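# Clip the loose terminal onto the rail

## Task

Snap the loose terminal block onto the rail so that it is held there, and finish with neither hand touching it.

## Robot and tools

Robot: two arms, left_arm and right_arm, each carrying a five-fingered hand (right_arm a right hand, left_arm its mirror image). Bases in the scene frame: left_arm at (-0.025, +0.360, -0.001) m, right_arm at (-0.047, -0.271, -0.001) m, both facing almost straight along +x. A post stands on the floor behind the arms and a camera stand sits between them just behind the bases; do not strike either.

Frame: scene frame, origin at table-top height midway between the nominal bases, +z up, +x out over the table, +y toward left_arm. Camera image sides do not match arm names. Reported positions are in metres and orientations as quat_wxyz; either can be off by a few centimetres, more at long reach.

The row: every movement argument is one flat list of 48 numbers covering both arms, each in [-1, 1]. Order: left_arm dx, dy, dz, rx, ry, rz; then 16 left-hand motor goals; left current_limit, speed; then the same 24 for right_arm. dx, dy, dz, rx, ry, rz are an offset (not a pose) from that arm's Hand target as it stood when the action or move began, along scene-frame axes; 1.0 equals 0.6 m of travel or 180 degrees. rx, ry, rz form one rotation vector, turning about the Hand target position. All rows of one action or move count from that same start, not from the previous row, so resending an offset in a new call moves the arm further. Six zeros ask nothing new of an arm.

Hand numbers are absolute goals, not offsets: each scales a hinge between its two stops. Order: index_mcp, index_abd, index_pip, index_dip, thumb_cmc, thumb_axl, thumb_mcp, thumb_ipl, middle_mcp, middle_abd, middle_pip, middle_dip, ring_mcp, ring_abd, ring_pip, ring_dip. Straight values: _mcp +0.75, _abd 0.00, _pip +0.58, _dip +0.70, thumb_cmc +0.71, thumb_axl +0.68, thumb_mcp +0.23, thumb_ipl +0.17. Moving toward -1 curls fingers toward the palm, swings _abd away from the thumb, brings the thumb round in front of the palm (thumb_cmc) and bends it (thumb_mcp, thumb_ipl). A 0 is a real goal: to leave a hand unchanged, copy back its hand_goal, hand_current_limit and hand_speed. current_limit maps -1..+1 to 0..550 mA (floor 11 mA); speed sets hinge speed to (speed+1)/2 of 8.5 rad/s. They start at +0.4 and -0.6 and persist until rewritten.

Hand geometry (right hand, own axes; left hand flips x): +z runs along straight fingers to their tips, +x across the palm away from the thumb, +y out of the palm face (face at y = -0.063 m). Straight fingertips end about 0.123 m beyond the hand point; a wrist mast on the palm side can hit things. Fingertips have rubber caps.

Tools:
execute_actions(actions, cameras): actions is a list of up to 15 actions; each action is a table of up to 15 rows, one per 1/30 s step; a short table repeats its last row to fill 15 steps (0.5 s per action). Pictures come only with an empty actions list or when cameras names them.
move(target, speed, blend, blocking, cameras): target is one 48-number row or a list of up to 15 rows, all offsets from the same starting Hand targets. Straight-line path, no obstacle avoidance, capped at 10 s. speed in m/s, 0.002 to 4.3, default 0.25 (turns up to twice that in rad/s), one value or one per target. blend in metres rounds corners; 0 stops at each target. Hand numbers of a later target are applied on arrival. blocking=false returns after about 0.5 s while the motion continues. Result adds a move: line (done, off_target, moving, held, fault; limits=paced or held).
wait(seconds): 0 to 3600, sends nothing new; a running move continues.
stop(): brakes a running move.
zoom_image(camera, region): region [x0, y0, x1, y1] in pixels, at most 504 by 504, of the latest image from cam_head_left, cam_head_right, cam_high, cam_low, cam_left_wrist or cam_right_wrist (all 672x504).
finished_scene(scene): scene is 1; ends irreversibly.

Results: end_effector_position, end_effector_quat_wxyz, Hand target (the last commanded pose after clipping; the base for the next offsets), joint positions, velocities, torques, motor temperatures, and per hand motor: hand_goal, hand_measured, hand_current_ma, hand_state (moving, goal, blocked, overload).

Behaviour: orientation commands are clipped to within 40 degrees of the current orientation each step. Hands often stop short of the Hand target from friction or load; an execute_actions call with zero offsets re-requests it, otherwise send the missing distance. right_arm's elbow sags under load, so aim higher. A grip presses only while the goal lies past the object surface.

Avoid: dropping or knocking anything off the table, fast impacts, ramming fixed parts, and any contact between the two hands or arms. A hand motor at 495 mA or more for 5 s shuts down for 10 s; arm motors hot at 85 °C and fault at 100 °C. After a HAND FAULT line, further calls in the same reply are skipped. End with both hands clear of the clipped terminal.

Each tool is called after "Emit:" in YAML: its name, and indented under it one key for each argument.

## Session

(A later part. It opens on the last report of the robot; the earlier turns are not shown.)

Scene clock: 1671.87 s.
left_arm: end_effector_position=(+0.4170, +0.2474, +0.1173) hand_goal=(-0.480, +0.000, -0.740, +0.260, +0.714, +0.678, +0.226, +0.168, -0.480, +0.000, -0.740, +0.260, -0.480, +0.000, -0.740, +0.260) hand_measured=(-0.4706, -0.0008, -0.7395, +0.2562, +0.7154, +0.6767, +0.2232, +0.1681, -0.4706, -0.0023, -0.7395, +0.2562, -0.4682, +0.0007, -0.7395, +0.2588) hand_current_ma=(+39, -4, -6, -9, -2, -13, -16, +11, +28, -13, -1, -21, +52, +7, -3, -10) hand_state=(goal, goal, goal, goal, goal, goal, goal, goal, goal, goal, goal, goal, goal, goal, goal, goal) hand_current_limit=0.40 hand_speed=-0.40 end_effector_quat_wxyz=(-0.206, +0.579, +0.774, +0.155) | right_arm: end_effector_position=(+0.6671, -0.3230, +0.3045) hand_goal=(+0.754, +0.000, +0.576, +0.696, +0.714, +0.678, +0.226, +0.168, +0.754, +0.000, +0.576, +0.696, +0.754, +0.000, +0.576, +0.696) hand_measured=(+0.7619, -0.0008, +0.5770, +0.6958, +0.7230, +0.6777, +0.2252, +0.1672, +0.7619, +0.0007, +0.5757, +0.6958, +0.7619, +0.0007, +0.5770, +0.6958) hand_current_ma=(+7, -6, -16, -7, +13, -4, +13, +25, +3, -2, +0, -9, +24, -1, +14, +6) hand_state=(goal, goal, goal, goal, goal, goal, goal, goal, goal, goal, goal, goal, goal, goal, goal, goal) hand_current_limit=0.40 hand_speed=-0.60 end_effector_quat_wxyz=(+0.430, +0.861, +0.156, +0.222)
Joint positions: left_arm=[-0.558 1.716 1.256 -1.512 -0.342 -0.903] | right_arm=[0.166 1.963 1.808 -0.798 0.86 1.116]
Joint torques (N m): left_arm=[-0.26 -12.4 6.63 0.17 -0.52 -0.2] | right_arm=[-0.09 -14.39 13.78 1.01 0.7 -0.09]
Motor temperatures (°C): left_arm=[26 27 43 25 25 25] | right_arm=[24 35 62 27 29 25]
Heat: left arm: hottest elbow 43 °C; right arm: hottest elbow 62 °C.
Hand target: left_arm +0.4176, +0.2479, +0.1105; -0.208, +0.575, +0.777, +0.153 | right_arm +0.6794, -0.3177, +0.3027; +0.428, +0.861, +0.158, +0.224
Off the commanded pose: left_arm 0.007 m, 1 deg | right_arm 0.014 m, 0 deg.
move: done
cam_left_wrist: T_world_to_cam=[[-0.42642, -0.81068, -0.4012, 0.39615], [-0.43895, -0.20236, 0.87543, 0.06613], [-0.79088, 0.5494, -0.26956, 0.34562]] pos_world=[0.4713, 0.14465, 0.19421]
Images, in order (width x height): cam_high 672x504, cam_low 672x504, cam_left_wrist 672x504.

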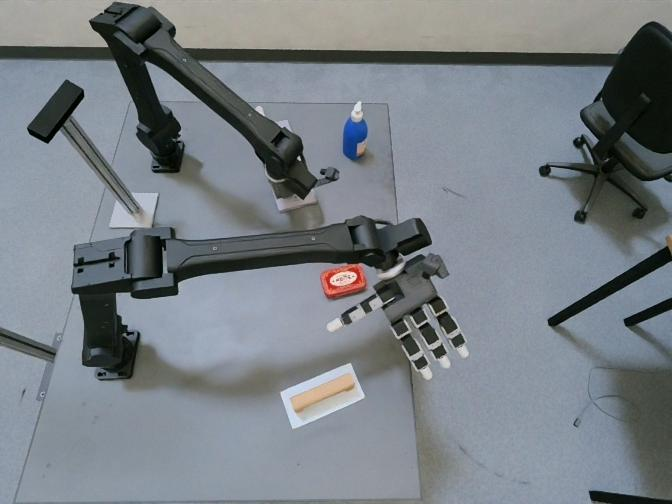

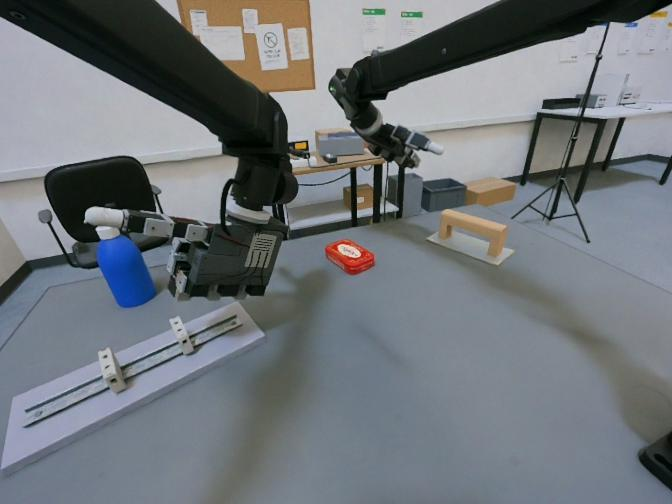

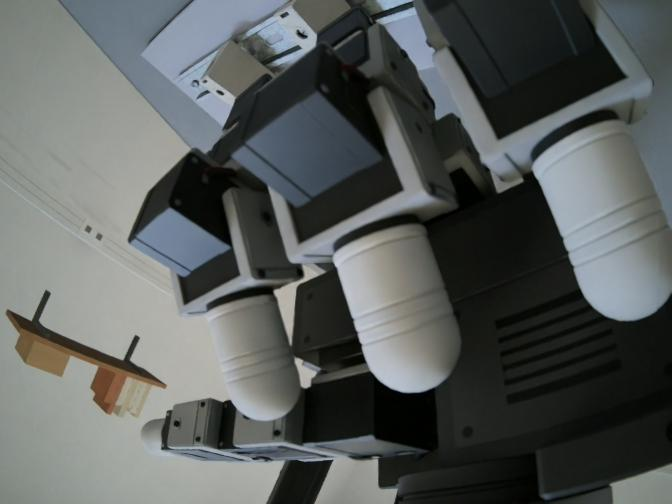

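Emit:
move:
  target:
    - [0, 0, 0.2658, -0.1588, -0.0493, 0.0011, -0.48, 0, -0.74, 0.26, 0.714, 0.678, 0.226, 0.168, -0.48, 0, -0.74, 0.26, -0.48, 0, -0.74, 0.26, 0.4, -0.4, 0, 0, 0, 0, 0, 0, 0.754, 0, 0.576, 0.696, 0.714, 0.678, 0.226, 0.168, 0.754, 0, 0.576, 0.696, 0.754, 0, 0.576, 0.696, 0.4, -0.6]
    - [-0.1227, 0.2752, 0.2458, -0.1588, -0.0493, 0.0011, 0.754, 0, 0.576, 0.696, 0.714, 0.678, 0.226, 0.168, 0.754, 0, 0.576, 0.696, 0.95, 0, 0.576, 0.696, 0.4, -0.3, 0, 0, 0, 0, 0, 0, 0.754, 0, 0.576, 0.696, 0.714, 0.678, 0.226, 0.168, 0.754, 0, 0.576, 0.696, 0.754, 0, 0.576, 0.696, 0.4, -0.6]
  speed: 0.3
  cameras: ["cam_low"]

Emit:
move:
  target: [0, 0, -0.19, 0, 0, 0, 0.754, 0, 0.576, 0.696, 0.714, 0.678, 0.226, 0.168, 0.754, 0, 0.576, 0.696, 0.95, 0, 0.576, 0.696, 0.4, -0.3, 0, 0, 0, 0, 0, 0, 0.754, 0, 0.576, 0.696, 0.714, 0.678, 0.226, 0.168, 0.754, 0, 0.576, 0.696, 0.754, 0, 0.576, 0.696, 0.4, -0.6]
  speed: 0.12
  cameras: ["cam_low", "cam_left_wrist", "cam_high"]

Emit:
zoom_image:
  camera: "cam_left_wrist"
  region: [330, 0, 490, 100]

Emit:
zoom_image:
  camera: "cam_low"
  region: [80, 330, 160, 410]

Scene clock: 1733.63 s.
left_arm: end_effector_position=(+0.3482, +0.4088, +0.2598) hand_goal=(+0.754, +0.000, +0.576, +0.696, +0.714, +0.678, +0.226, +0.168, +0.754, +0.000, +0.576, +0.696, +0.950, +0.000, +0.576, +0.696) hand_measured=(+0.7559, +0.0021, +0.5782, +0.6983, +0.7142, +0.6777, +0.2242, +0.1672, +0.7559, +0.0007, +0.5770, +0.6971, +0.9488, +0.0036, +0.5757, +0.6983) hand_current_ma=(+1, +4, +4, +15, +3, -7, -8, +6, -7, -8, +8, -5, -9, +15, -6, +4) hand_state=(goal, goal, goal, goal, goal, goal, goal, goal, goal, goal, goal, goal, goal, goal, goal, goal) hand_current_limit=0.40 hand_speed=-0.30 end_effector_quat_wxyz=(+0.003, +0.596, +0.803, +0.004) | right_arm: end_effector_position=(+0.6671, -0.3230, +0.3045) hand_goal=(+0.754, +0.000, +0.576, +0.696, +0.714, +0.678, +0.226, +0.168, +0.754, +0.000, +0.576, +0.696, +0.754, +0.000, +0.576, +0.696) hand_measured=(+0.7619, +0.0007, +0.5770, +0.6971, +0.7217, +0.6777, +0.2262, +0.1681, +0.7619, -0.0008, +0.5757, +0.6958, +0.7619, +0.0007, +0.5770, +0.6958) hand_current_ma=(+2, -7, -4, -12, +15, -19, +3, +2, +11, -5, +0, +1, +14, +0, +0, +10) hand_state=(goal, goal, goal, goal, goal, goal, goal, goal, goal, goal, goal, goal, goal, goal, goal, goal) hand_current_limit=0.40 hand_speed=-0.60 end_effector_quat_wxyz=(+0.430, +0.861, +0.156, +0.222)
Joint positions: left_arm=[-0.002 1.111 1.131 -1.582 -0.002 -0.284] | right_arm=[0.166 1.963 1.808 -0.798 0.86 1.116]
Joint torques (N m): left_arm=[0.5 -6.36 7.68 0.28 -0.09 0.02] | right_arm=[-0.21 -15.03 13.75 1.09 0.72 -0.08]
Motor temperatures (°C): left_arm=[26 29 40 25 25 25] | right_arm=[24 35 62 27 29 25]
Heat: left arm: hottest elbow 40 °C; right arm: hottest elbow 62 °C.
Hand target: left_arm +0.3441, +0.4129, +0.2579; +0.000, +0.593, +0.805, +0.000 | right_arm +0.6794, -0.3177, +0.3027; +0.428, +0.861, +0.158, +0.224
Off the commanded pose: left_arm 0.006 m, 1 deg | right_arm 0.014 m, 0 deg.
move: done

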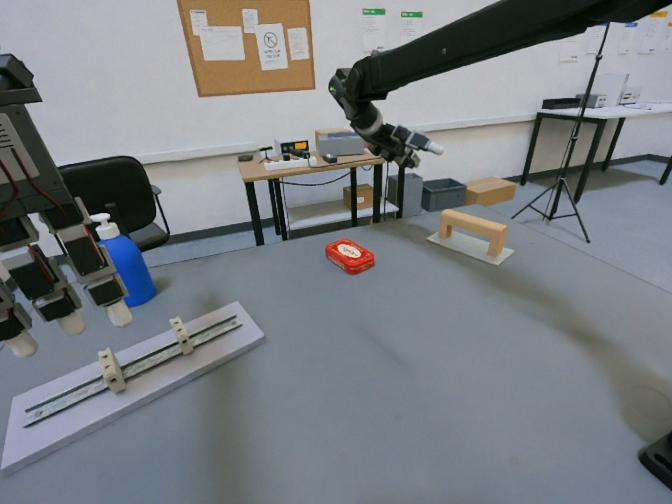

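Scene clock: 1735.20 s.
left_arm: end_effector_position=(+0.3430, +0.4088, +0.1493) hand_goal=(+0.754, +0.000, +0.576, +0.696, +0.714, +0.678, +0.226, +0.168, +0.754, +0.000, +0.576, +0.696, +0.950, +0.000, +0.576, +0.696) hand_measured=(+0.7547, +0.0007, +0.5782, +0.6983, +0.7142, +0.6767, +0.2232, +0.1672, +0.7559, +0.0007, +0.5770, +0.6971, +0.9488, +0.0036, +0.5757, +0.6996) hand_current_ma=(+2, +3, +6, +9, -4, -15, -14, +3, -5, -8, +6, -6, -7, +15, -13, +3) hand_state=(goal, goal, goal, goal, goal, goal, goal, goal, goal, goal, goal, goal, goal, goal, goal, goal) hand_current_limit=0.40 hand_speed=-0.30 end_effector_quat_wxyz=(+0.001, +0.596, +0.803, +0.002) | right_arm: end_effector_position=(+0.6671, -0.3230, +0.3045) hand_goal=(+0.754, +0.000, +0.576, +0.696, +0.714, +0.678, +0.226, +0.168, +0.754, +0.000, +0.576, +0.696, +0.754, +0.000, +0.576, +0.696) hand_measured=(+0.7619, -0.0008, +0.5757, +0.6958, +0.7217, +0.6777, +0.2262, +0.1681, +0.7619, -0.0008, +0.5770, +0.6958, +0.7619, +0.0007, +0.5770, +0.6958) hand_current_ma=(+9, -6, +1, -9, +30, +6, +1, +10, +3, -4, +4, -2, +24, -8, +4, +4) hand_state=(goal, goal, goal, goal, goal, goal, goal, goal, goal, goal, goal, goal, goal, goal, goal, goal) hand_current_limit=0.40 hand_speed=-0.60 end_effector_quat_wxyz=(+0.430, +0.861, +0.156, +0.222)
Joint positions: left_arm=[-0.002 1.139 0.86 -1.287 -0.002 -0.284] | right_arm=[0.166 1.963 1.808 -0.798 0.86 1.116]
Joint torques (N m): left_arm=[0.67 -5.3 7.54 0.92 -0.09 0.01] | right_arm=[0.15 -14.8 13.85 0.87 0.71 -0.08]
Motor temperatures (°C): left_arm=[26 29 40 25 25 25] | right_arm=[24 35 62 27 29 25]
Heat: left arm: hottest elbow 40 °C; right arm: hottest elbow 62 °C.
Hand target: left_arm +0.3441, +0.4131, +0.1440; +0.000, +0.593, +0.805, +0.000 | right_arm +0.6794, -0.3177, +0.3027; +0.428, +0.861, +0.158, +0.224
Off the commanded pose: left_arm 0.007 m, 0 deg | right_arm 0.014 m, 0 deg.
move: done
cam_left_wrist: T_world_to_cam=[[-0.38758, -0.92152, -0.02414, 0.48393], [-0.56959, 0.21881, 0.79227, -0.07677], [-0.72481, 0.32082, -0.60969, 0.3286]] pos_world=[0.382, 0.35733, 0.27285]
Images, in order (width x height): cam_high 672x504, cam_low 672x504, cam_left_wrist 672x504.

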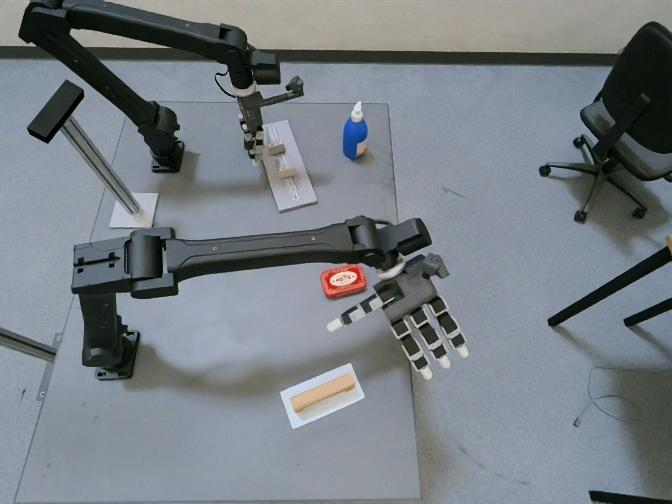

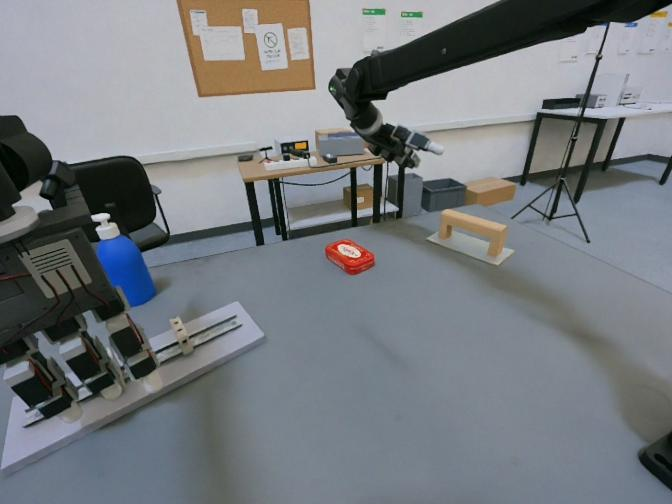

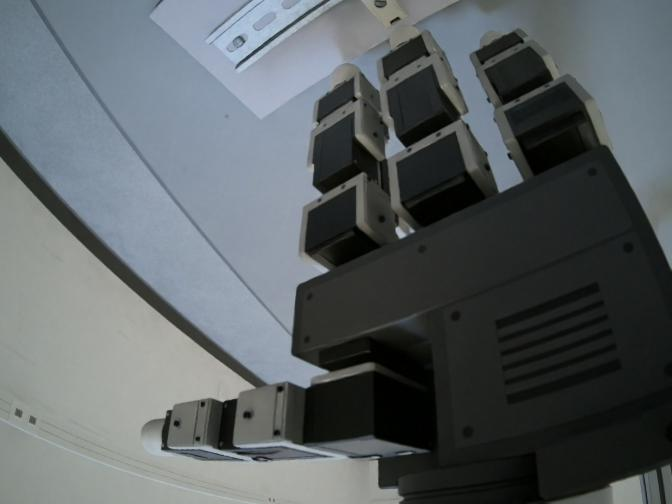

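Scaled by 3.150 from the camera's image (finer frame: 960x720).

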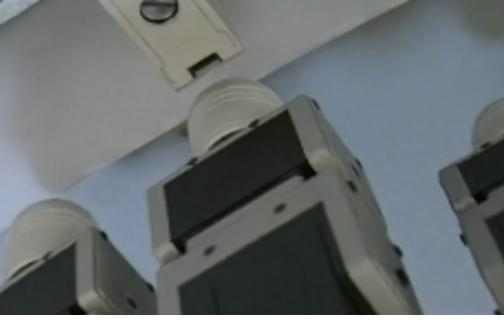

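Scaled by 6.300.

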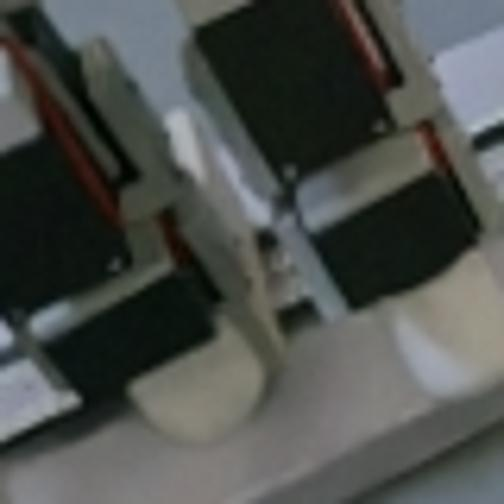

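Emit:
move:
  target: [0.0255, 0.0079, -0.0083, 0, 0, 0, 0.754, 0, 0.576, 0.696, 0.714, 0.678, 0.226, 0.168, 0.754, 0, 0.576, 0.696, 0.95, 0, 0.576, 0.696, 0.4, -0.3, 0, 0, 0, 0, 0, 0, 0.754, 0, 0.576, 0.696, 0.714, 0.678, 0.226, 0.168, 0.754, 0, 0.576, 0.696, 0.754, 0, 0.576, 0.696, 0.4, -0.6]
  speed: 0.04
  cameras: ["cam_low", "cam_left_wrist", "cam_high"]

Emit:
zoom_image:
  camera: "cam_left_wrist"
  region: [310, 0, 470, 100]

Emit:
zoom_image:
  camera: "cam_high"
  region: [262, 136, 302, 182]

Scene clock: 1745.97 s.
left_arm: end_effector_position=(+0.3496, +0.4133, +0.1348) hand_goal=(+0.754, +0.000, +0.576, +0.696, +0.714, +0.678, +0.226, +0.168, +0.754, +0.000, +0.576, +0.696, +0.950, +0.000, +0.576, +0.696) hand_measured=(+0.7559, +0.0021, +0.5782, +0.6983, +0.7142, +0.6777, +0.2232, +0.1681, +0.7559, +0.0021, +0.5782, +0.6971, +0.9488, +0.0036, +0.5770, +0.6983) hand_current_ma=(-5, +5, +8, +10, +0, -8, -11, +3, -8, -8, +5, +2, -8, +13, -3, +4) hand_state=(goal, goal, goal, goal, goal, goal, goal, goal, goal, goal, goal, goal, goal, goal, goal, goal) hand_current_limit=0.40 hand_speed=-0.30 end_effector_quat_wxyz=(-0.007, +0.595, +0.804, -0.004) | right_arm: end_effector_position=(+0.6671, -0.3230, +0.3045) hand_goal=(+0.754, +0.000, +0.576, +0.696, +0.714, +0.678, +0.226, +0.168, +0.754, +0.000, +0.576, +0.696, +0.754, +0.000, +0.576, +0.696) hand_measured=(+0.7619, +0.0007, +0.5770, +0.6958, +0.7217, +0.6788, +0.2252, +0.1681, +0.7619, +0.0007, +0.5770, +0.6958, +0.7619, +0.0007, +0.5770, +0.6958) hand_current_ma=(+3, -3, -6, -9, +10, -18, -1, +12, +14, +5, -4, -2, +20, -8, +16, +4) hand_state=(goal, goal, goal, goal, goal, goal, goal, goal, goal, goal, goal, goal, goal, goal, goal, goal) hand_current_limit=0.40 hand_speed=-0.60 end_effector_quat_wxyz=(+0.430, +0.861, +0.156, +0.222)
Joint positions: left_arm=[0.013 1.186 0.86 -1.262 -0.002 -0.272] | right_arm=[0.166 1.963 1.808 -0.798 0.86 1.116]
Joint torques (N m): left_arm=[0.67 -5.6 9.21 0.92 -0.1 0] | right_arm=[-0.32 -14.56 13.85 1.09 0.69 -0.07]
Motor temperatures (°C): left_arm=[26 28 39 25 25 25] | right_arm=[24 35 63 27 29 25]
Heat: left arm: hottest elbow 39 °C; right arm: hottest elbow 63 °C.
Hand target: left_arm +0.3594, +0.4178, +0.1390; +0.000, +0.593, +0.805, +0.000 | right_arm +0.6794, -0.3177, +0.3027; +0.428, +0.861, +0.158, +0.224
Off the commanded pose: left_arm 0.012 m, 1 deg | right_arm 0.014 m, 0 deg.
move: off_target (left_arm)
cam_left_wrist: T_world_to_cam=[[-0.38632, -0.92224, -0.01532, 0.48894], [-0.55263, 0.21813, 0.80437, -0.06976], [-0.73848, 0.31921, -0.59392, 0.32643]] pos_world=[0.3914, 0.36193, 0.25748]
Images, in order (width x height): cam_high 672x504, cam_low 672x504, cam_left_wrist 672x504.

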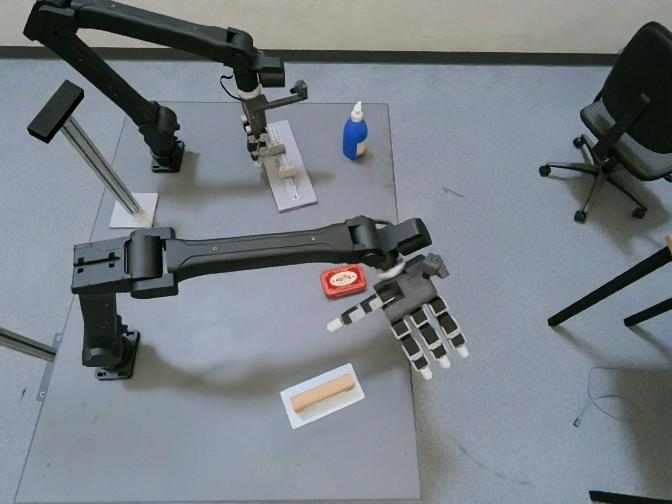

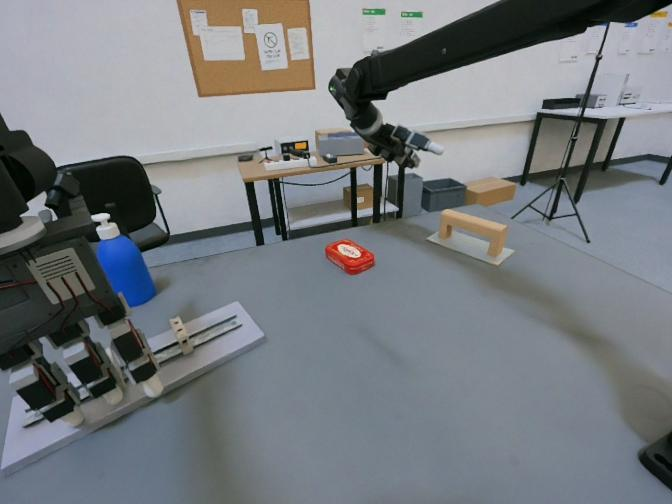

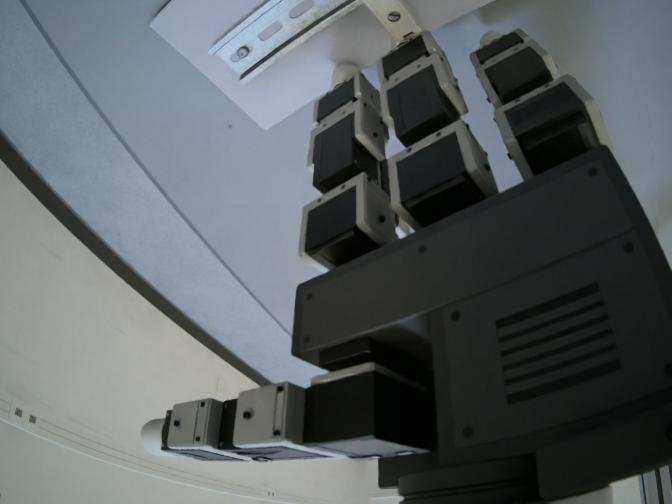

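Scaled by 3.150 from the camera's image (finer frame: 960x720).

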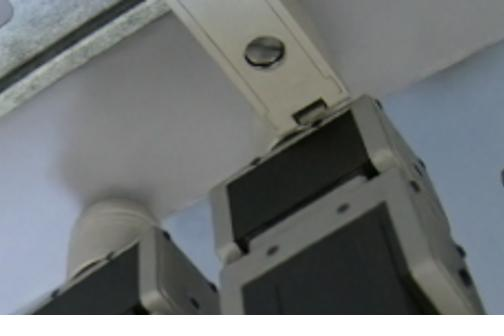

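Scaled by 10.957.

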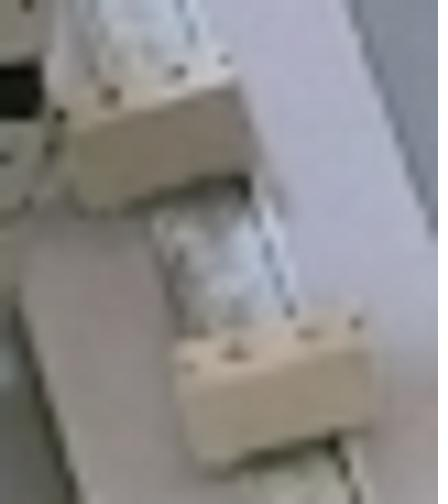

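Emit:
move:
  target: [0.0065, 0.002, 0.018, 0, 0, 0, 0.754, 0, 0.576, 0.696, 0.714, 0.678, 0.226, 0.168, 0.754, 0, 0.576, 0.696, 0.95, 0, 0.576, 0.696, 0.4, -0.3, 0, 0, 0, 0, 0, 0, 0.754, 0, 0.576, 0.696, 0.714, 0.678, 0.226, 0.168, 0.754, 0, 0.576, 0.696, 0.754, 0, 0.576, 0.696, 0.4, -0.6]
  speed: 0.04
  cameras: ["cam_low", "cam_left_wrist", "cam_high"]

Emit:
zoom_image:
  camera: "cam_left_wrist"
  region: [310, 0, 470, 100]

Emit:
zoom_image:
  camera: "cam_high"
  region: [262, 136, 302, 182]

Scene clock: 1753.30 s.
left_arm: end_effector_position=(+0.3501, +0.4140, +0.1369) hand_goal=(+0.754, +0.000, +0.576, +0.696, +0.714, +0.678, +0.226, +0.168, +0.754, +0.000, +0.576, +0.696, +0.950, +0.000, +0.576, +0.696) hand_measured=(+0.7559, +0.0007, +0.5782, +0.6971, +0.7142, +0.6777, +0.2242, +0.1672, +0.7571, +0.0021, +0.5795, +0.6996, +0.9488, +0.0036, +0.5770, +0.6996) hand_current_ma=(-1, +4, +7, +13, +1, -10, -12, +7, +2, -8, +18, +9, -10, +14, -5, -2) hand_state=(goal, goal, goal, goal, goal, goal, goal, goal, goal, goal, goal, goal, goal, goal, goal, goal) hand_current_limit=0.40 hand_speed=-0.30 end_effector_quat_wxyz=(-0.008, +0.596, +0.803, -0.005) | right_arm: end_effector_position=(+0.6671, -0.3230, +0.3045) hand_goal=(+0.754, +0.000, +0.576, +0.696, +0.714, +0.678, +0.226, +0.168, +0.754, +0.000, +0.576, +0.696, +0.754, +0.000, +0.576, +0.696) hand_measured=(+0.7619, -0.0008, +0.5757, +0.6958, +0.7217, +0.6767, +0.2252, +0.1681, +0.7631, -0.0008, +0.5757, +0.6958, +0.7619, +0.0007, +0.5770, +0.6958) hand_current_ma=(+11, -9, -11, -3, +11, -7, +11, +9, +22, +7, +0, +5, +20, -5, +5, -3) hand_state=(goal, goal, goal, goal, goal, goal, goal, goal, goal, goal, goal, goal, goal, goal, goal, goal) hand_current_limit=0.40 hand_speed=-0.60 end_effector_quat_wxyz=(+0.430, +0.861, +0.156, +0.222)
Joint positions: left_arm=[0.015 1.186 0.866 -1.269 -0.002 -0.268] | right_arm=[0.166 1.963 1.808 -0.798 0.86 1.116]
Joint torques (N m): left_arm=[0.62 -5.54 11.02 0.17 -0.11 -0.01] | right_arm=[0.21 -14.56 13.82 0.85 0.67 -0.1]
Motor temperatures (°C): left_arm=[26 28 39 25 25 25] | right_arm=[24 35 63 27 29 25]
Heat: left arm: hottest elbow 39 °C; right arm: hottest elbow 63 °C.
Hand target: left_arm +0.3632, +0.4189, +0.1496; +0.000, +0.593, +0.805, +0.000 | right_arm +0.6794, -0.3177, +0.3027; +0.428, +0.861, +0.158, +0.224
Off the commanded pose: left_arm 0.019 m, 1 deg | right_arm 0.014 m, 0 deg.
move: off_target (left_arm)
cam_left_wrist: T_world_to_cam=[[-0.38738, -0.9218, -0.01482, 0.48997], [-0.55148, 0.21881, 0.80498, -0.07204], [-0.73879, 0.32001, -0.59312, 0.32746]] pos_world=[0.392, 0.36263, 0.25948]
Images, in order (width x height): cam_high 672x504, cam_low 672x504, cam_left_wrist 672x504.

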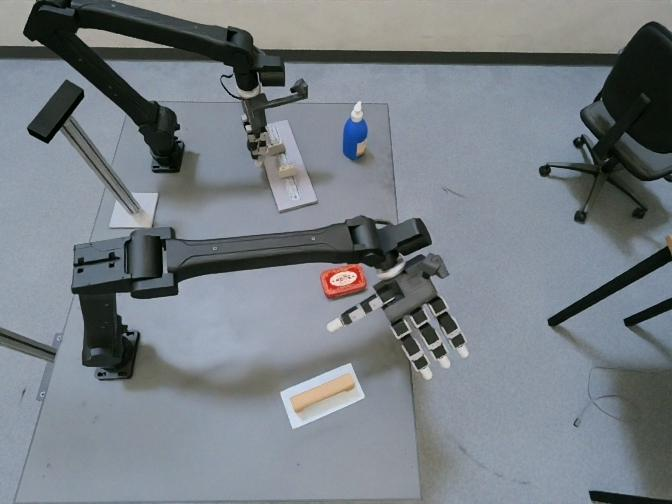

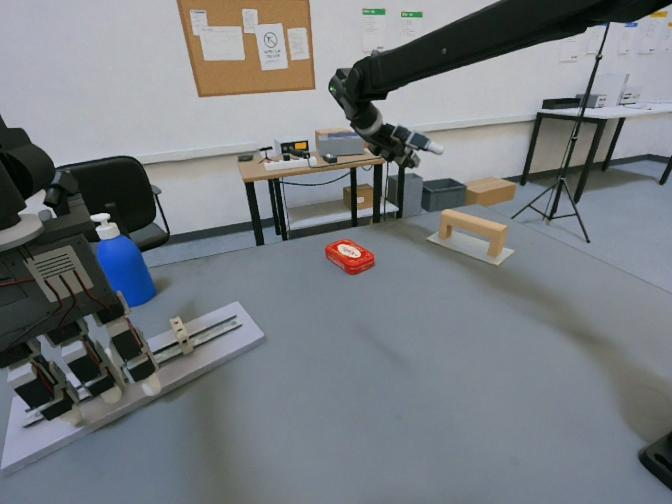

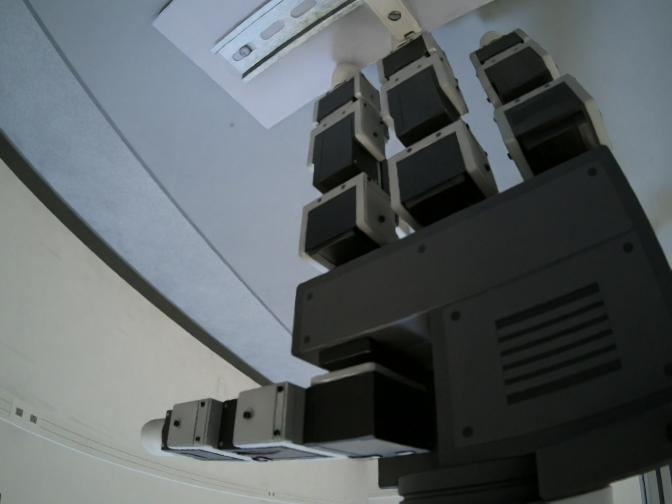

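Scaled by 3.150 from the camera's image (finer frame: 960x720).

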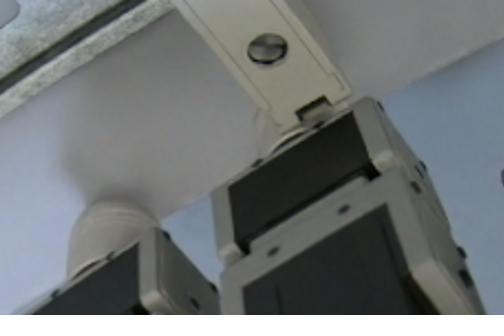

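Scaled by 10.957.

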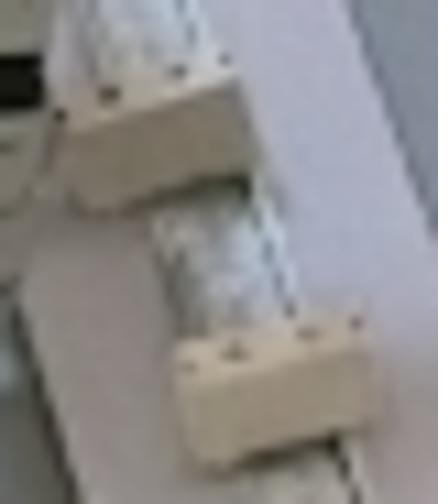

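Emit:
move:
  target: [0.0175, 0.0055, 0.005, 0, 0, 0, 0.754, 0, 0.576, 0.696, 0.714, 0.678, 0.226, 0.168, 0.754, 0, 0.576, 0.696, 0.95, 0, 0.576, 0.696, 0.6, -0.3, 0, 0, 0, 0, 0, 0, 0.754, 0, 0.576, 0.696, 0.714, 0.678, 0.226, 0.168, 0.754, 0, 0.576, 0.696, 0.754, 0, 0.576, 0.696, 0.4, -0.6]
  speed: 0.03
  cameras: ["cam_low", "cam_left_wrist", "cam_high"]

Emit:
zoom_image:
  camera: "cam_left_wrist"
  region: [310, 0, 470, 100]

Emit:
zoom_image:
  camera: "cam_high"
  region: [262, 136, 302, 182]

Scene clock: 1761.10 s.
left_arm: end_effector_position=(+0.3588, +0.4169, +0.1392) hand_goal=(+0.754, +0.000, +0.576, +0.696, +0.714, +0.678, +0.226, +0.168, +0.754, +0.000, +0.576, +0.696, +0.950, +0.000, +0.576, +0.696) hand_measured=(+0.7547, +0.0021, +0.5770, +0.6983, +0.7142, +0.6777, +0.2242, +0.1681, +0.7631, +0.0021, +0.5808, +0.6996, +0.9476, +0.0036, +0.5770, +0.6996) hand_current_ma=(-2, +5, +9, +12, -5, -6, -12, +5, +32, -3, +17, +9, -13, +15, -7, +8) hand_state=(goal, goal, goal, goal, goal, goal, goal, goal, goal, goal, goal, goal, goal, goal, goal, goal) hand_current_limit=0.60 hand_speed=-0.30 end_effector_quat_wxyz=(-0.010, +0.596, +0.803, -0.007) | right_arm: end_effector_position=(+0.6671, -0.3230, +0.3045) hand_goal=(+0.754, +0.000, +0.576, +0.696, +0.714, +0.678, +0.226, +0.168, +0.754, +0.000, +0.576, +0.696, +0.754, +0.000, +0.576, +0.696) hand_measured=(+0.7619, +0.0007, +0.5770, +0.6958, +0.7217, +0.6767, +0.2252, +0.1681, +0.7619, -0.0023, +0.5770, +0.6971, +0.7619, +0.0007, +0.5757, +0.6958) hand_current_ma=(+10, -6, -7, -11, +7, -21, +1, +19, +15, -8, +1, +4, +16, -5, +11, +10) hand_state=(goal, goal, goal, goal, goal, goal, goal, goal, goal, goal, goal, goal, goal, goal, goal, goal) hand_current_limit=0.40 hand_speed=-0.60 end_effector_quat_wxyz=(+0.430, +0.861, +0.156, +0.222)
Joint positions: left_arm=[0.024 1.211 0.894 -1.276 -0.002 -0.259] | right_arm=[0.166 1.963 1.808 -0.798 0.86 1.116]
Joint torques (N m): left_arm=[0.62 -5.95 11.19 0.23 -0.11 0.02] | right_arm=[0.67 -14.56 13.78 1.06 0.71 -0.08]
Motor temperatures (°C): left_arm=[26 28 40 25 25 25] | right_arm=[24 35 63 27 29 25]
Heat: left arm: hottest elbow 40 °C; right arm: hottest elbow 63 °C.
Hand target: left_arm +0.3738, +0.4222, +0.1528; +0.000, +0.593, +0.805, +0.000 | right_arm +0.6794, -0.3177, +0.3027; +0.428, +0.861, +0.158, +0.224
Off the commanded pose: left_arm 0.021 m, 1 deg | right_arm 0.014 m, 0 deg.
move: off_target (left_arm)
cam_left_wrist: T_world_to_cam=[[-0.38776, -0.92168, -0.0122, 0.49566], [-0.54737, 0.2196, 0.80757, -0.07199], [-0.74164, 0.31982, -0.58965, 0.33494]] pos_world=[0.4012, 0.36553, 0.26169]
Images, in order (width x height): cam_high 672x504, cam_low 672x504, cam_left_wrist 672x504.

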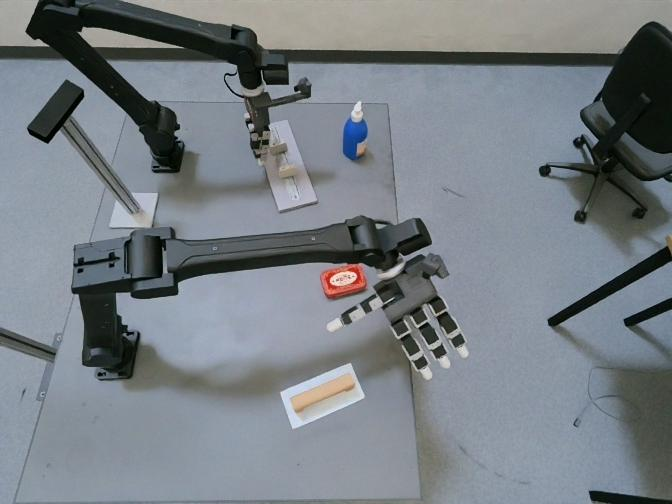

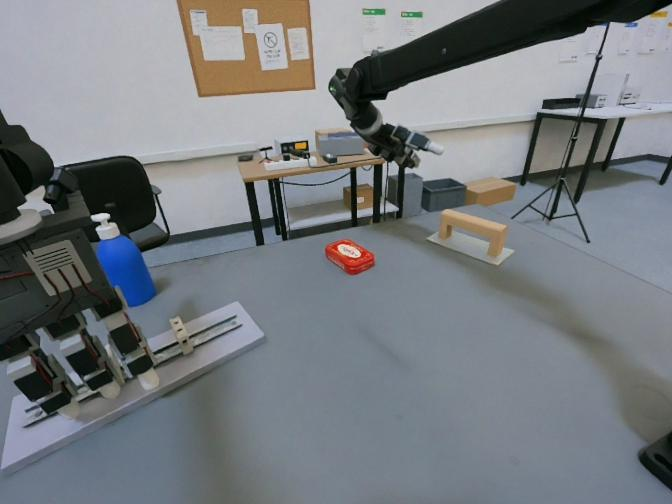

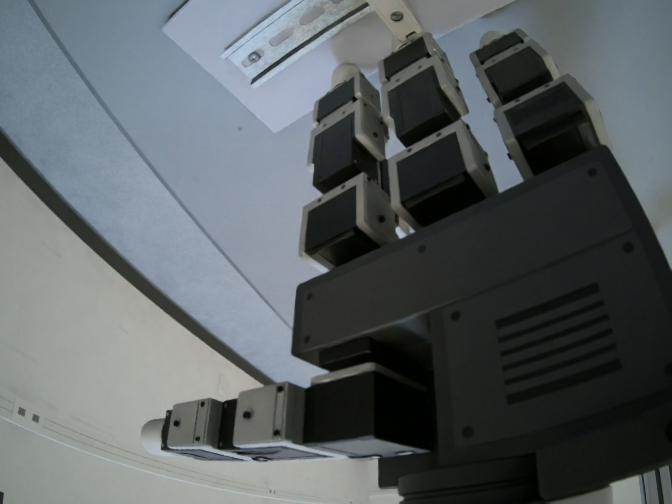

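Scaled by 3.150 from the camera's image (finer frame: 960x720).

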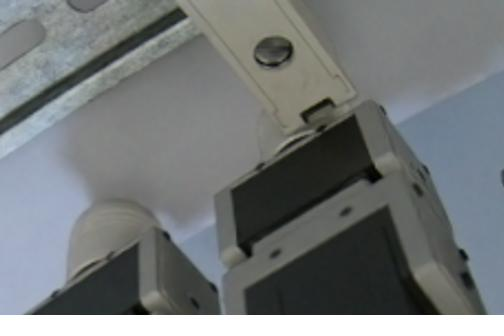

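Scaled by 10.957.

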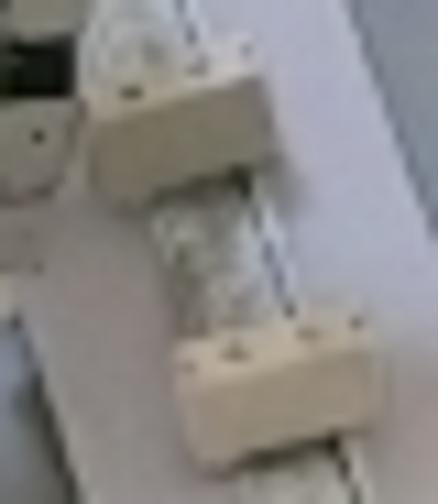

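Emit:
move:
  target: [0.0096, 0.003, 0, 0, 0, 0, 0.754, 0, 0.576, 0.696, 0.714, 0.678, 0.226, 0.168, 0.754, 0, 0.576, 0.696, 0.95, 0, 0.576, 0.696, 0.6, -0.3, 0, 0, 0, 0, 0, 0, 0.754, 0, 0.576, 0.696, 0.714, 0.678, 0.226, 0.168, 0.754, 0, 0.576, 0.696, 0.754, 0, 0.576, 0.696, 0.4, -0.6]
  speed: 0.03
  cameras: ["cam_low", "cam_left_wrist", "cam_high"]

Emit:
zoom_image:
  camera: "cam_left_wrist"
  region: [310, 0, 470, 100]

Emit:
zoom_image:
  camera: "cam_high"
  region: [262, 136, 302, 182]

Scene clock: 1770.40 s.
left_arm: end_effector_position=(+0.3619, +0.4180, +0.1388) hand_goal=(+0.754, +0.000, +0.576, +0.696, +0.714, +0.678, +0.226, +0.168, +0.754, +0.000, +0.576, +0.696, +0.950, +0.000, +0.576, +0.696) hand_measured=(+0.7547, +0.0021, +0.5782, +0.6983, +0.7142, +0.6767, +0.2242, +0.1681, +0.7776, +0.0021, +0.5872, +0.7009, +0.9488, +0.0036, +0.5770, +0.6996) hand_current_ma=(+1, -2, +11, +13, -2, -13, -13, +1, +92, +0, +43, +9, -6, +14, -2, +5) hand_state=(goal, goal, goal, goal, goal, goal, goal, goal, blocked, goal, goal, goal, goal, goal, goal, goal) hand_current_limit=0.60 hand_speed=-0.30 end_effector_quat_wxyz=(-0.012, +0.596, +0.803, -0.009) | right_arm: end_effector_position=(+0.6671, -0.3230, +0.3045) hand_goal=(+0.754, +0.000, +0.576, +0.696, +0.714, +0.678, +0.226, +0.168, +0.754, +0.000, +0.576, +0.696, +0.754, +0.000, +0.576, +0.696) hand_measured=(+0.7619, -0.0008, +0.5770, +0.6958, +0.7217, +0.6767, +0.2252, +0.1672, +0.7619, -0.0008, +0.5757, +0.6958, +0.7619, +0.0007, +0.5770, +0.6958) hand_current_ma=(+14, +3, -13, +1, +16, -9, +7, +5, +19, -4, +2, +1, +29, -17, +4, -3) hand_state=(goal, goal, goal, goal, goal, goal, goal, goal, goal, goal, goal, goal, goal, goal, goal, goal) hand_current_limit=0.40 hand_speed=-0.60 end_effector_quat_wxyz=(+0.430, +0.861, +0.156, +0.222)
Joint positions: left_arm=[0.027 1.225 0.905 -1.281 -0.002 -0.255] | right_arm=[0.166 1.963 1.808 -0.798 0.86 1.116]
Joint torques (N m): left_arm=[0.62 -5.89 11.34 0.47 -0.11 0.02] | right_arm=[0.09 -14.86 13.67 0.92 0.72 -0.11]
Motor temperatures (°C): left_arm=[26 27 40 25 24 25] | right_arm=[24 35 63 27 29 25]
Heat: left arm: hottest elbow 40 °C; right arm: hottest elbow 63 °C.
Hand target: left_arm +0.3796, +0.4241, +0.1528; +0.000, +0.593, +0.805, +0.000 | right_arm +0.6794, -0.3177, +0.3027; +0.428, +0.861, +0.158, +0.224
Off the commanded pose: left_arm 0.023 m, 2 deg | right_arm 0.014 m, 0 deg.
move: off_target (left_arm)
cam_left_wrist: T_world_to_cam=[[-0.38823, -0.92152, -0.00936, 0.49766], [-0.54206, 0.22013, 0.811, -0.07289], [-0.74529, 0.31992, -0.58498, 0.33732]] pos_world=[0.4051, 0.36673, 0.26109]
Images, in order (width x height): cam_high 672x504, cam_low 672x504, cam_left_wrist 672x504.

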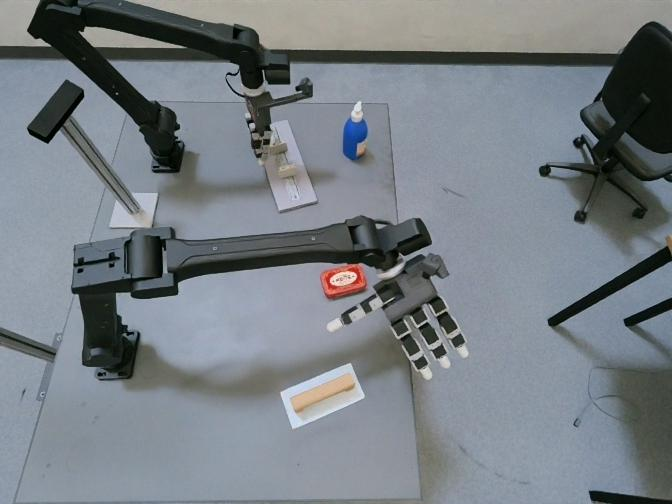

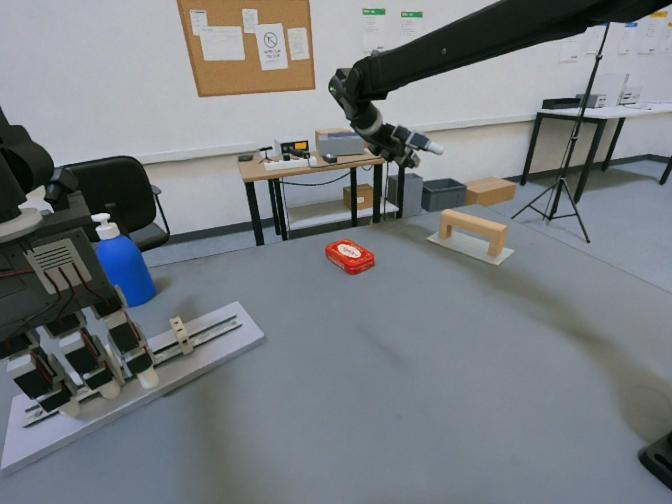

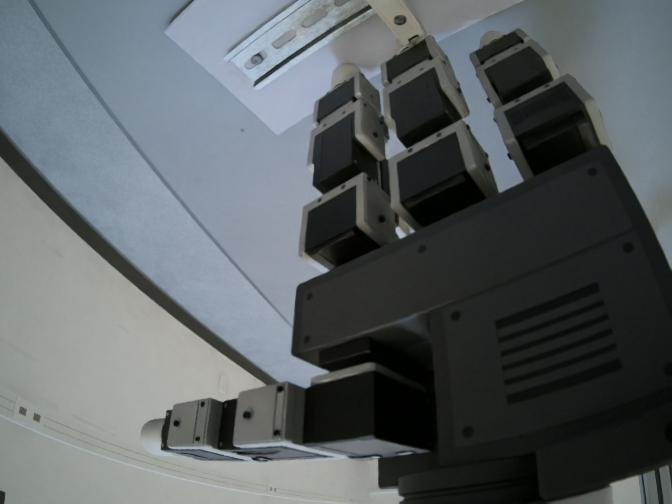

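Scaled by 3.150 from the camera's image (finer frame: 960x720).

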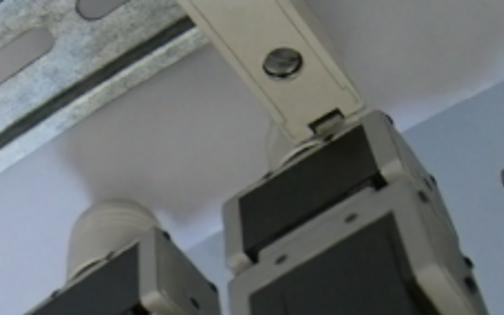

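Scaled by 10.957.

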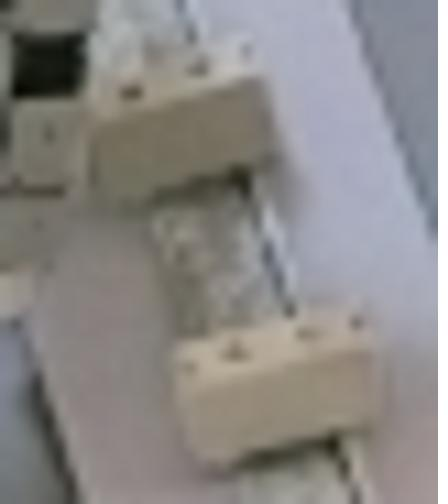

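Emit:
move:
  target: [0.002, 0.001, -0.02, 0, 0, 0, 0.754, 0, 0.576, 0.696, 0.714, 0.678, 0.226, 0.168, 0.754, 0, 0.576, 0.696, 0.95, 0, 0.576, 0.696, 0.6, -0.3, 0, 0, 0, 0, 0, 0, 0.754, 0, 0.576, 0.696, 0.714, 0.678, 0.226, 0.168, 0.754, 0, 0.576, 0.696, 0.754, 0, 0.576, 0.696, 0.4, -0.6]
  speed: 0.03
  cameras: ["cam_low", "cam_left_wrist", "cam_high"]

Emit:
zoom_image:
  camera: "cam_left_wrist"
  region: [310, 0, 470, 100]

Emit:
zoom_image:
  camera: "cam_high"
  region: [262, 136, 302, 182]

Scene clock: 1786.10 s.
left_arm: end_effector_position=(+0.3627, +0.4186, +0.1375) hand_goal=(+0.754, +0.000, +0.576, +0.696, +0.714, +0.678, +0.226, +0.168, +0.754, +0.000, +0.576, +0.696, +0.950, +0.000, +0.576, +0.696) hand_measured=(+0.7547, +0.0021, +0.5782, +0.6983, +0.7142, +0.6767, +0.2242, +0.1681, +0.7860, +0.0021, +0.5898, +0.6996, +0.9476, +0.0036, +0.5770, +0.6983) hand_current_ma=(+4, +5, +10, +11, -1, -9, -11, +6, +128, -8, +58, +12, -7, +18, -11, +0) hand_state=(goal, goal, goal, goal, goal, goal, goal, goal, blocked, goal, goal, goal, goal, goal, goal, goal) hand_current_limit=0.60 hand_speed=-0.30 end_effector_quat_wxyz=(-0.012, +0.596, +0.803, -0.009) | right_arm: end_effector_position=(+0.6671, -0.3230, +0.3045) hand_goal=(+0.754, +0.000, +0.576, +0.696, +0.714, +0.678, +0.226, +0.168, +0.754, +0.000, +0.576, +0.696, +0.754, +0.000, +0.576, +0.696) hand_measured=(+0.7607, -0.0008, +0.5770, +0.6958, +0.7217, +0.6777, +0.2252, +0.1681, +0.7619, -0.0008, +0.5770, +0.6958, +0.7619, -0.0008, +0.5770, +0.6958) hand_current_ma=(+4, -1, -13, -19, +19, -8, +4, +7, +32, +10, -3, -6, +27, -14, +19, +7) hand_state=(goal, goal, goal, goal, goal, goal, goal, goal, goal, goal, goal, goal, goal, goal, goal, goal) hand_current_limit=0.40 hand_speed=-0.60 end_effector_quat_wxyz=(+0.430, +0.861, +0.156, +0.222)
Joint positions: left_arm=[0.029 1.229 0.905 -1.278 -0.001 -0.253] | right_arm=[0.166 1.963 1.808 -0.798 0.86 1.116]
Joint torques (N m): left_arm=[0.56 -5.19 9.77 1.62 -0.12 -0.01] | right_arm=[0.03 -14.51 13.78 0.9 0.69 -0.05]
Motor temperatures (°C): left_arm=[26 27 41 25 24 25] | right_arm=[24 35 63 27 29 25]
Heat: left arm: hottest elbow 41 °C; right arm: hottest elbow 63 °C.
Hand target: left_arm +0.3807, +0.4246, +0.1408; +0.000, +0.593, +0.805, +0.000 | right_arm +0.6794, -0.3177, +0.3027; +0.428, +0.861, +0.158, +0.224
Off the commanded pose: left_arm 0.019 m, 2 deg | right_arm 0.014 m, 0 deg.
move: off_target (left_arm)
cam_left_wrist: T_world_to_cam=[[-0.38821, -0.92153, -0.00845, 0.49832], [-0.54112, 0.22051, 0.81152, -0.07205], [-0.74598, 0.31961, -0.58426, 0.33719]] pos_world=[0.406, 0.36733, 0.2597]
Images, in order (width x height): cam_high 672x504, cam_low 672x504, cam_left_wrist 672x504.

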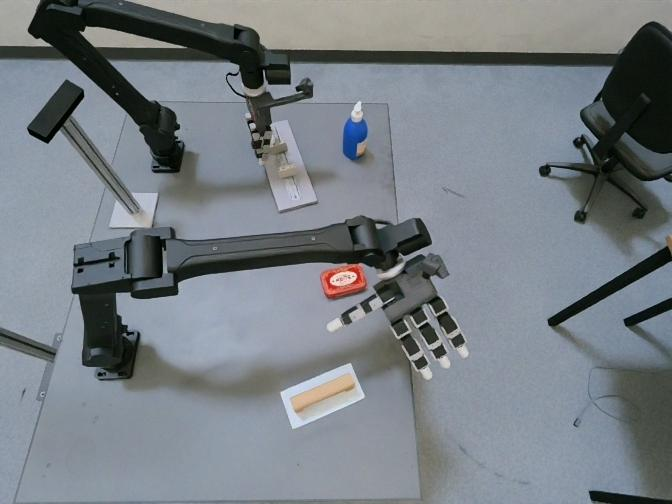

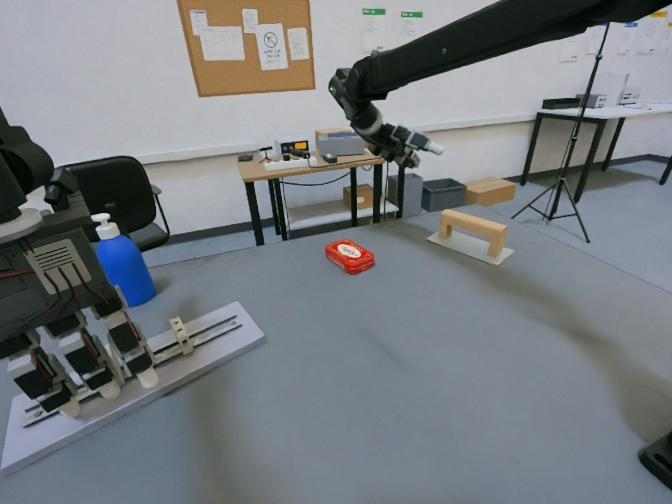

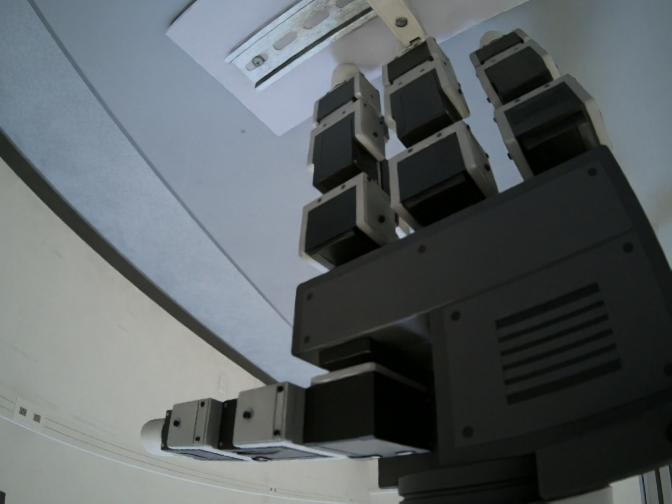

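Scaled by 3.150 from the camera's image (finer frame: 960x720).

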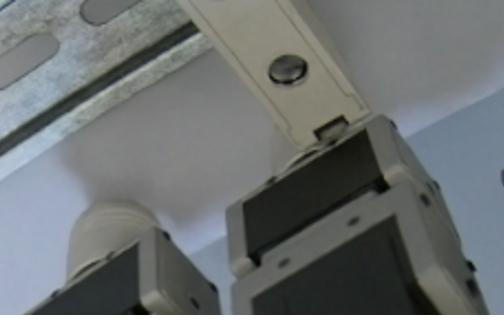

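Scaled by 10.957.

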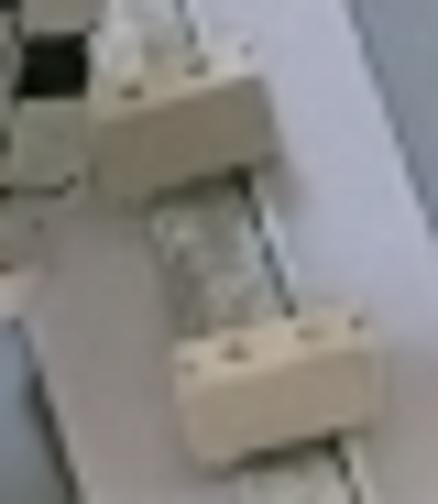

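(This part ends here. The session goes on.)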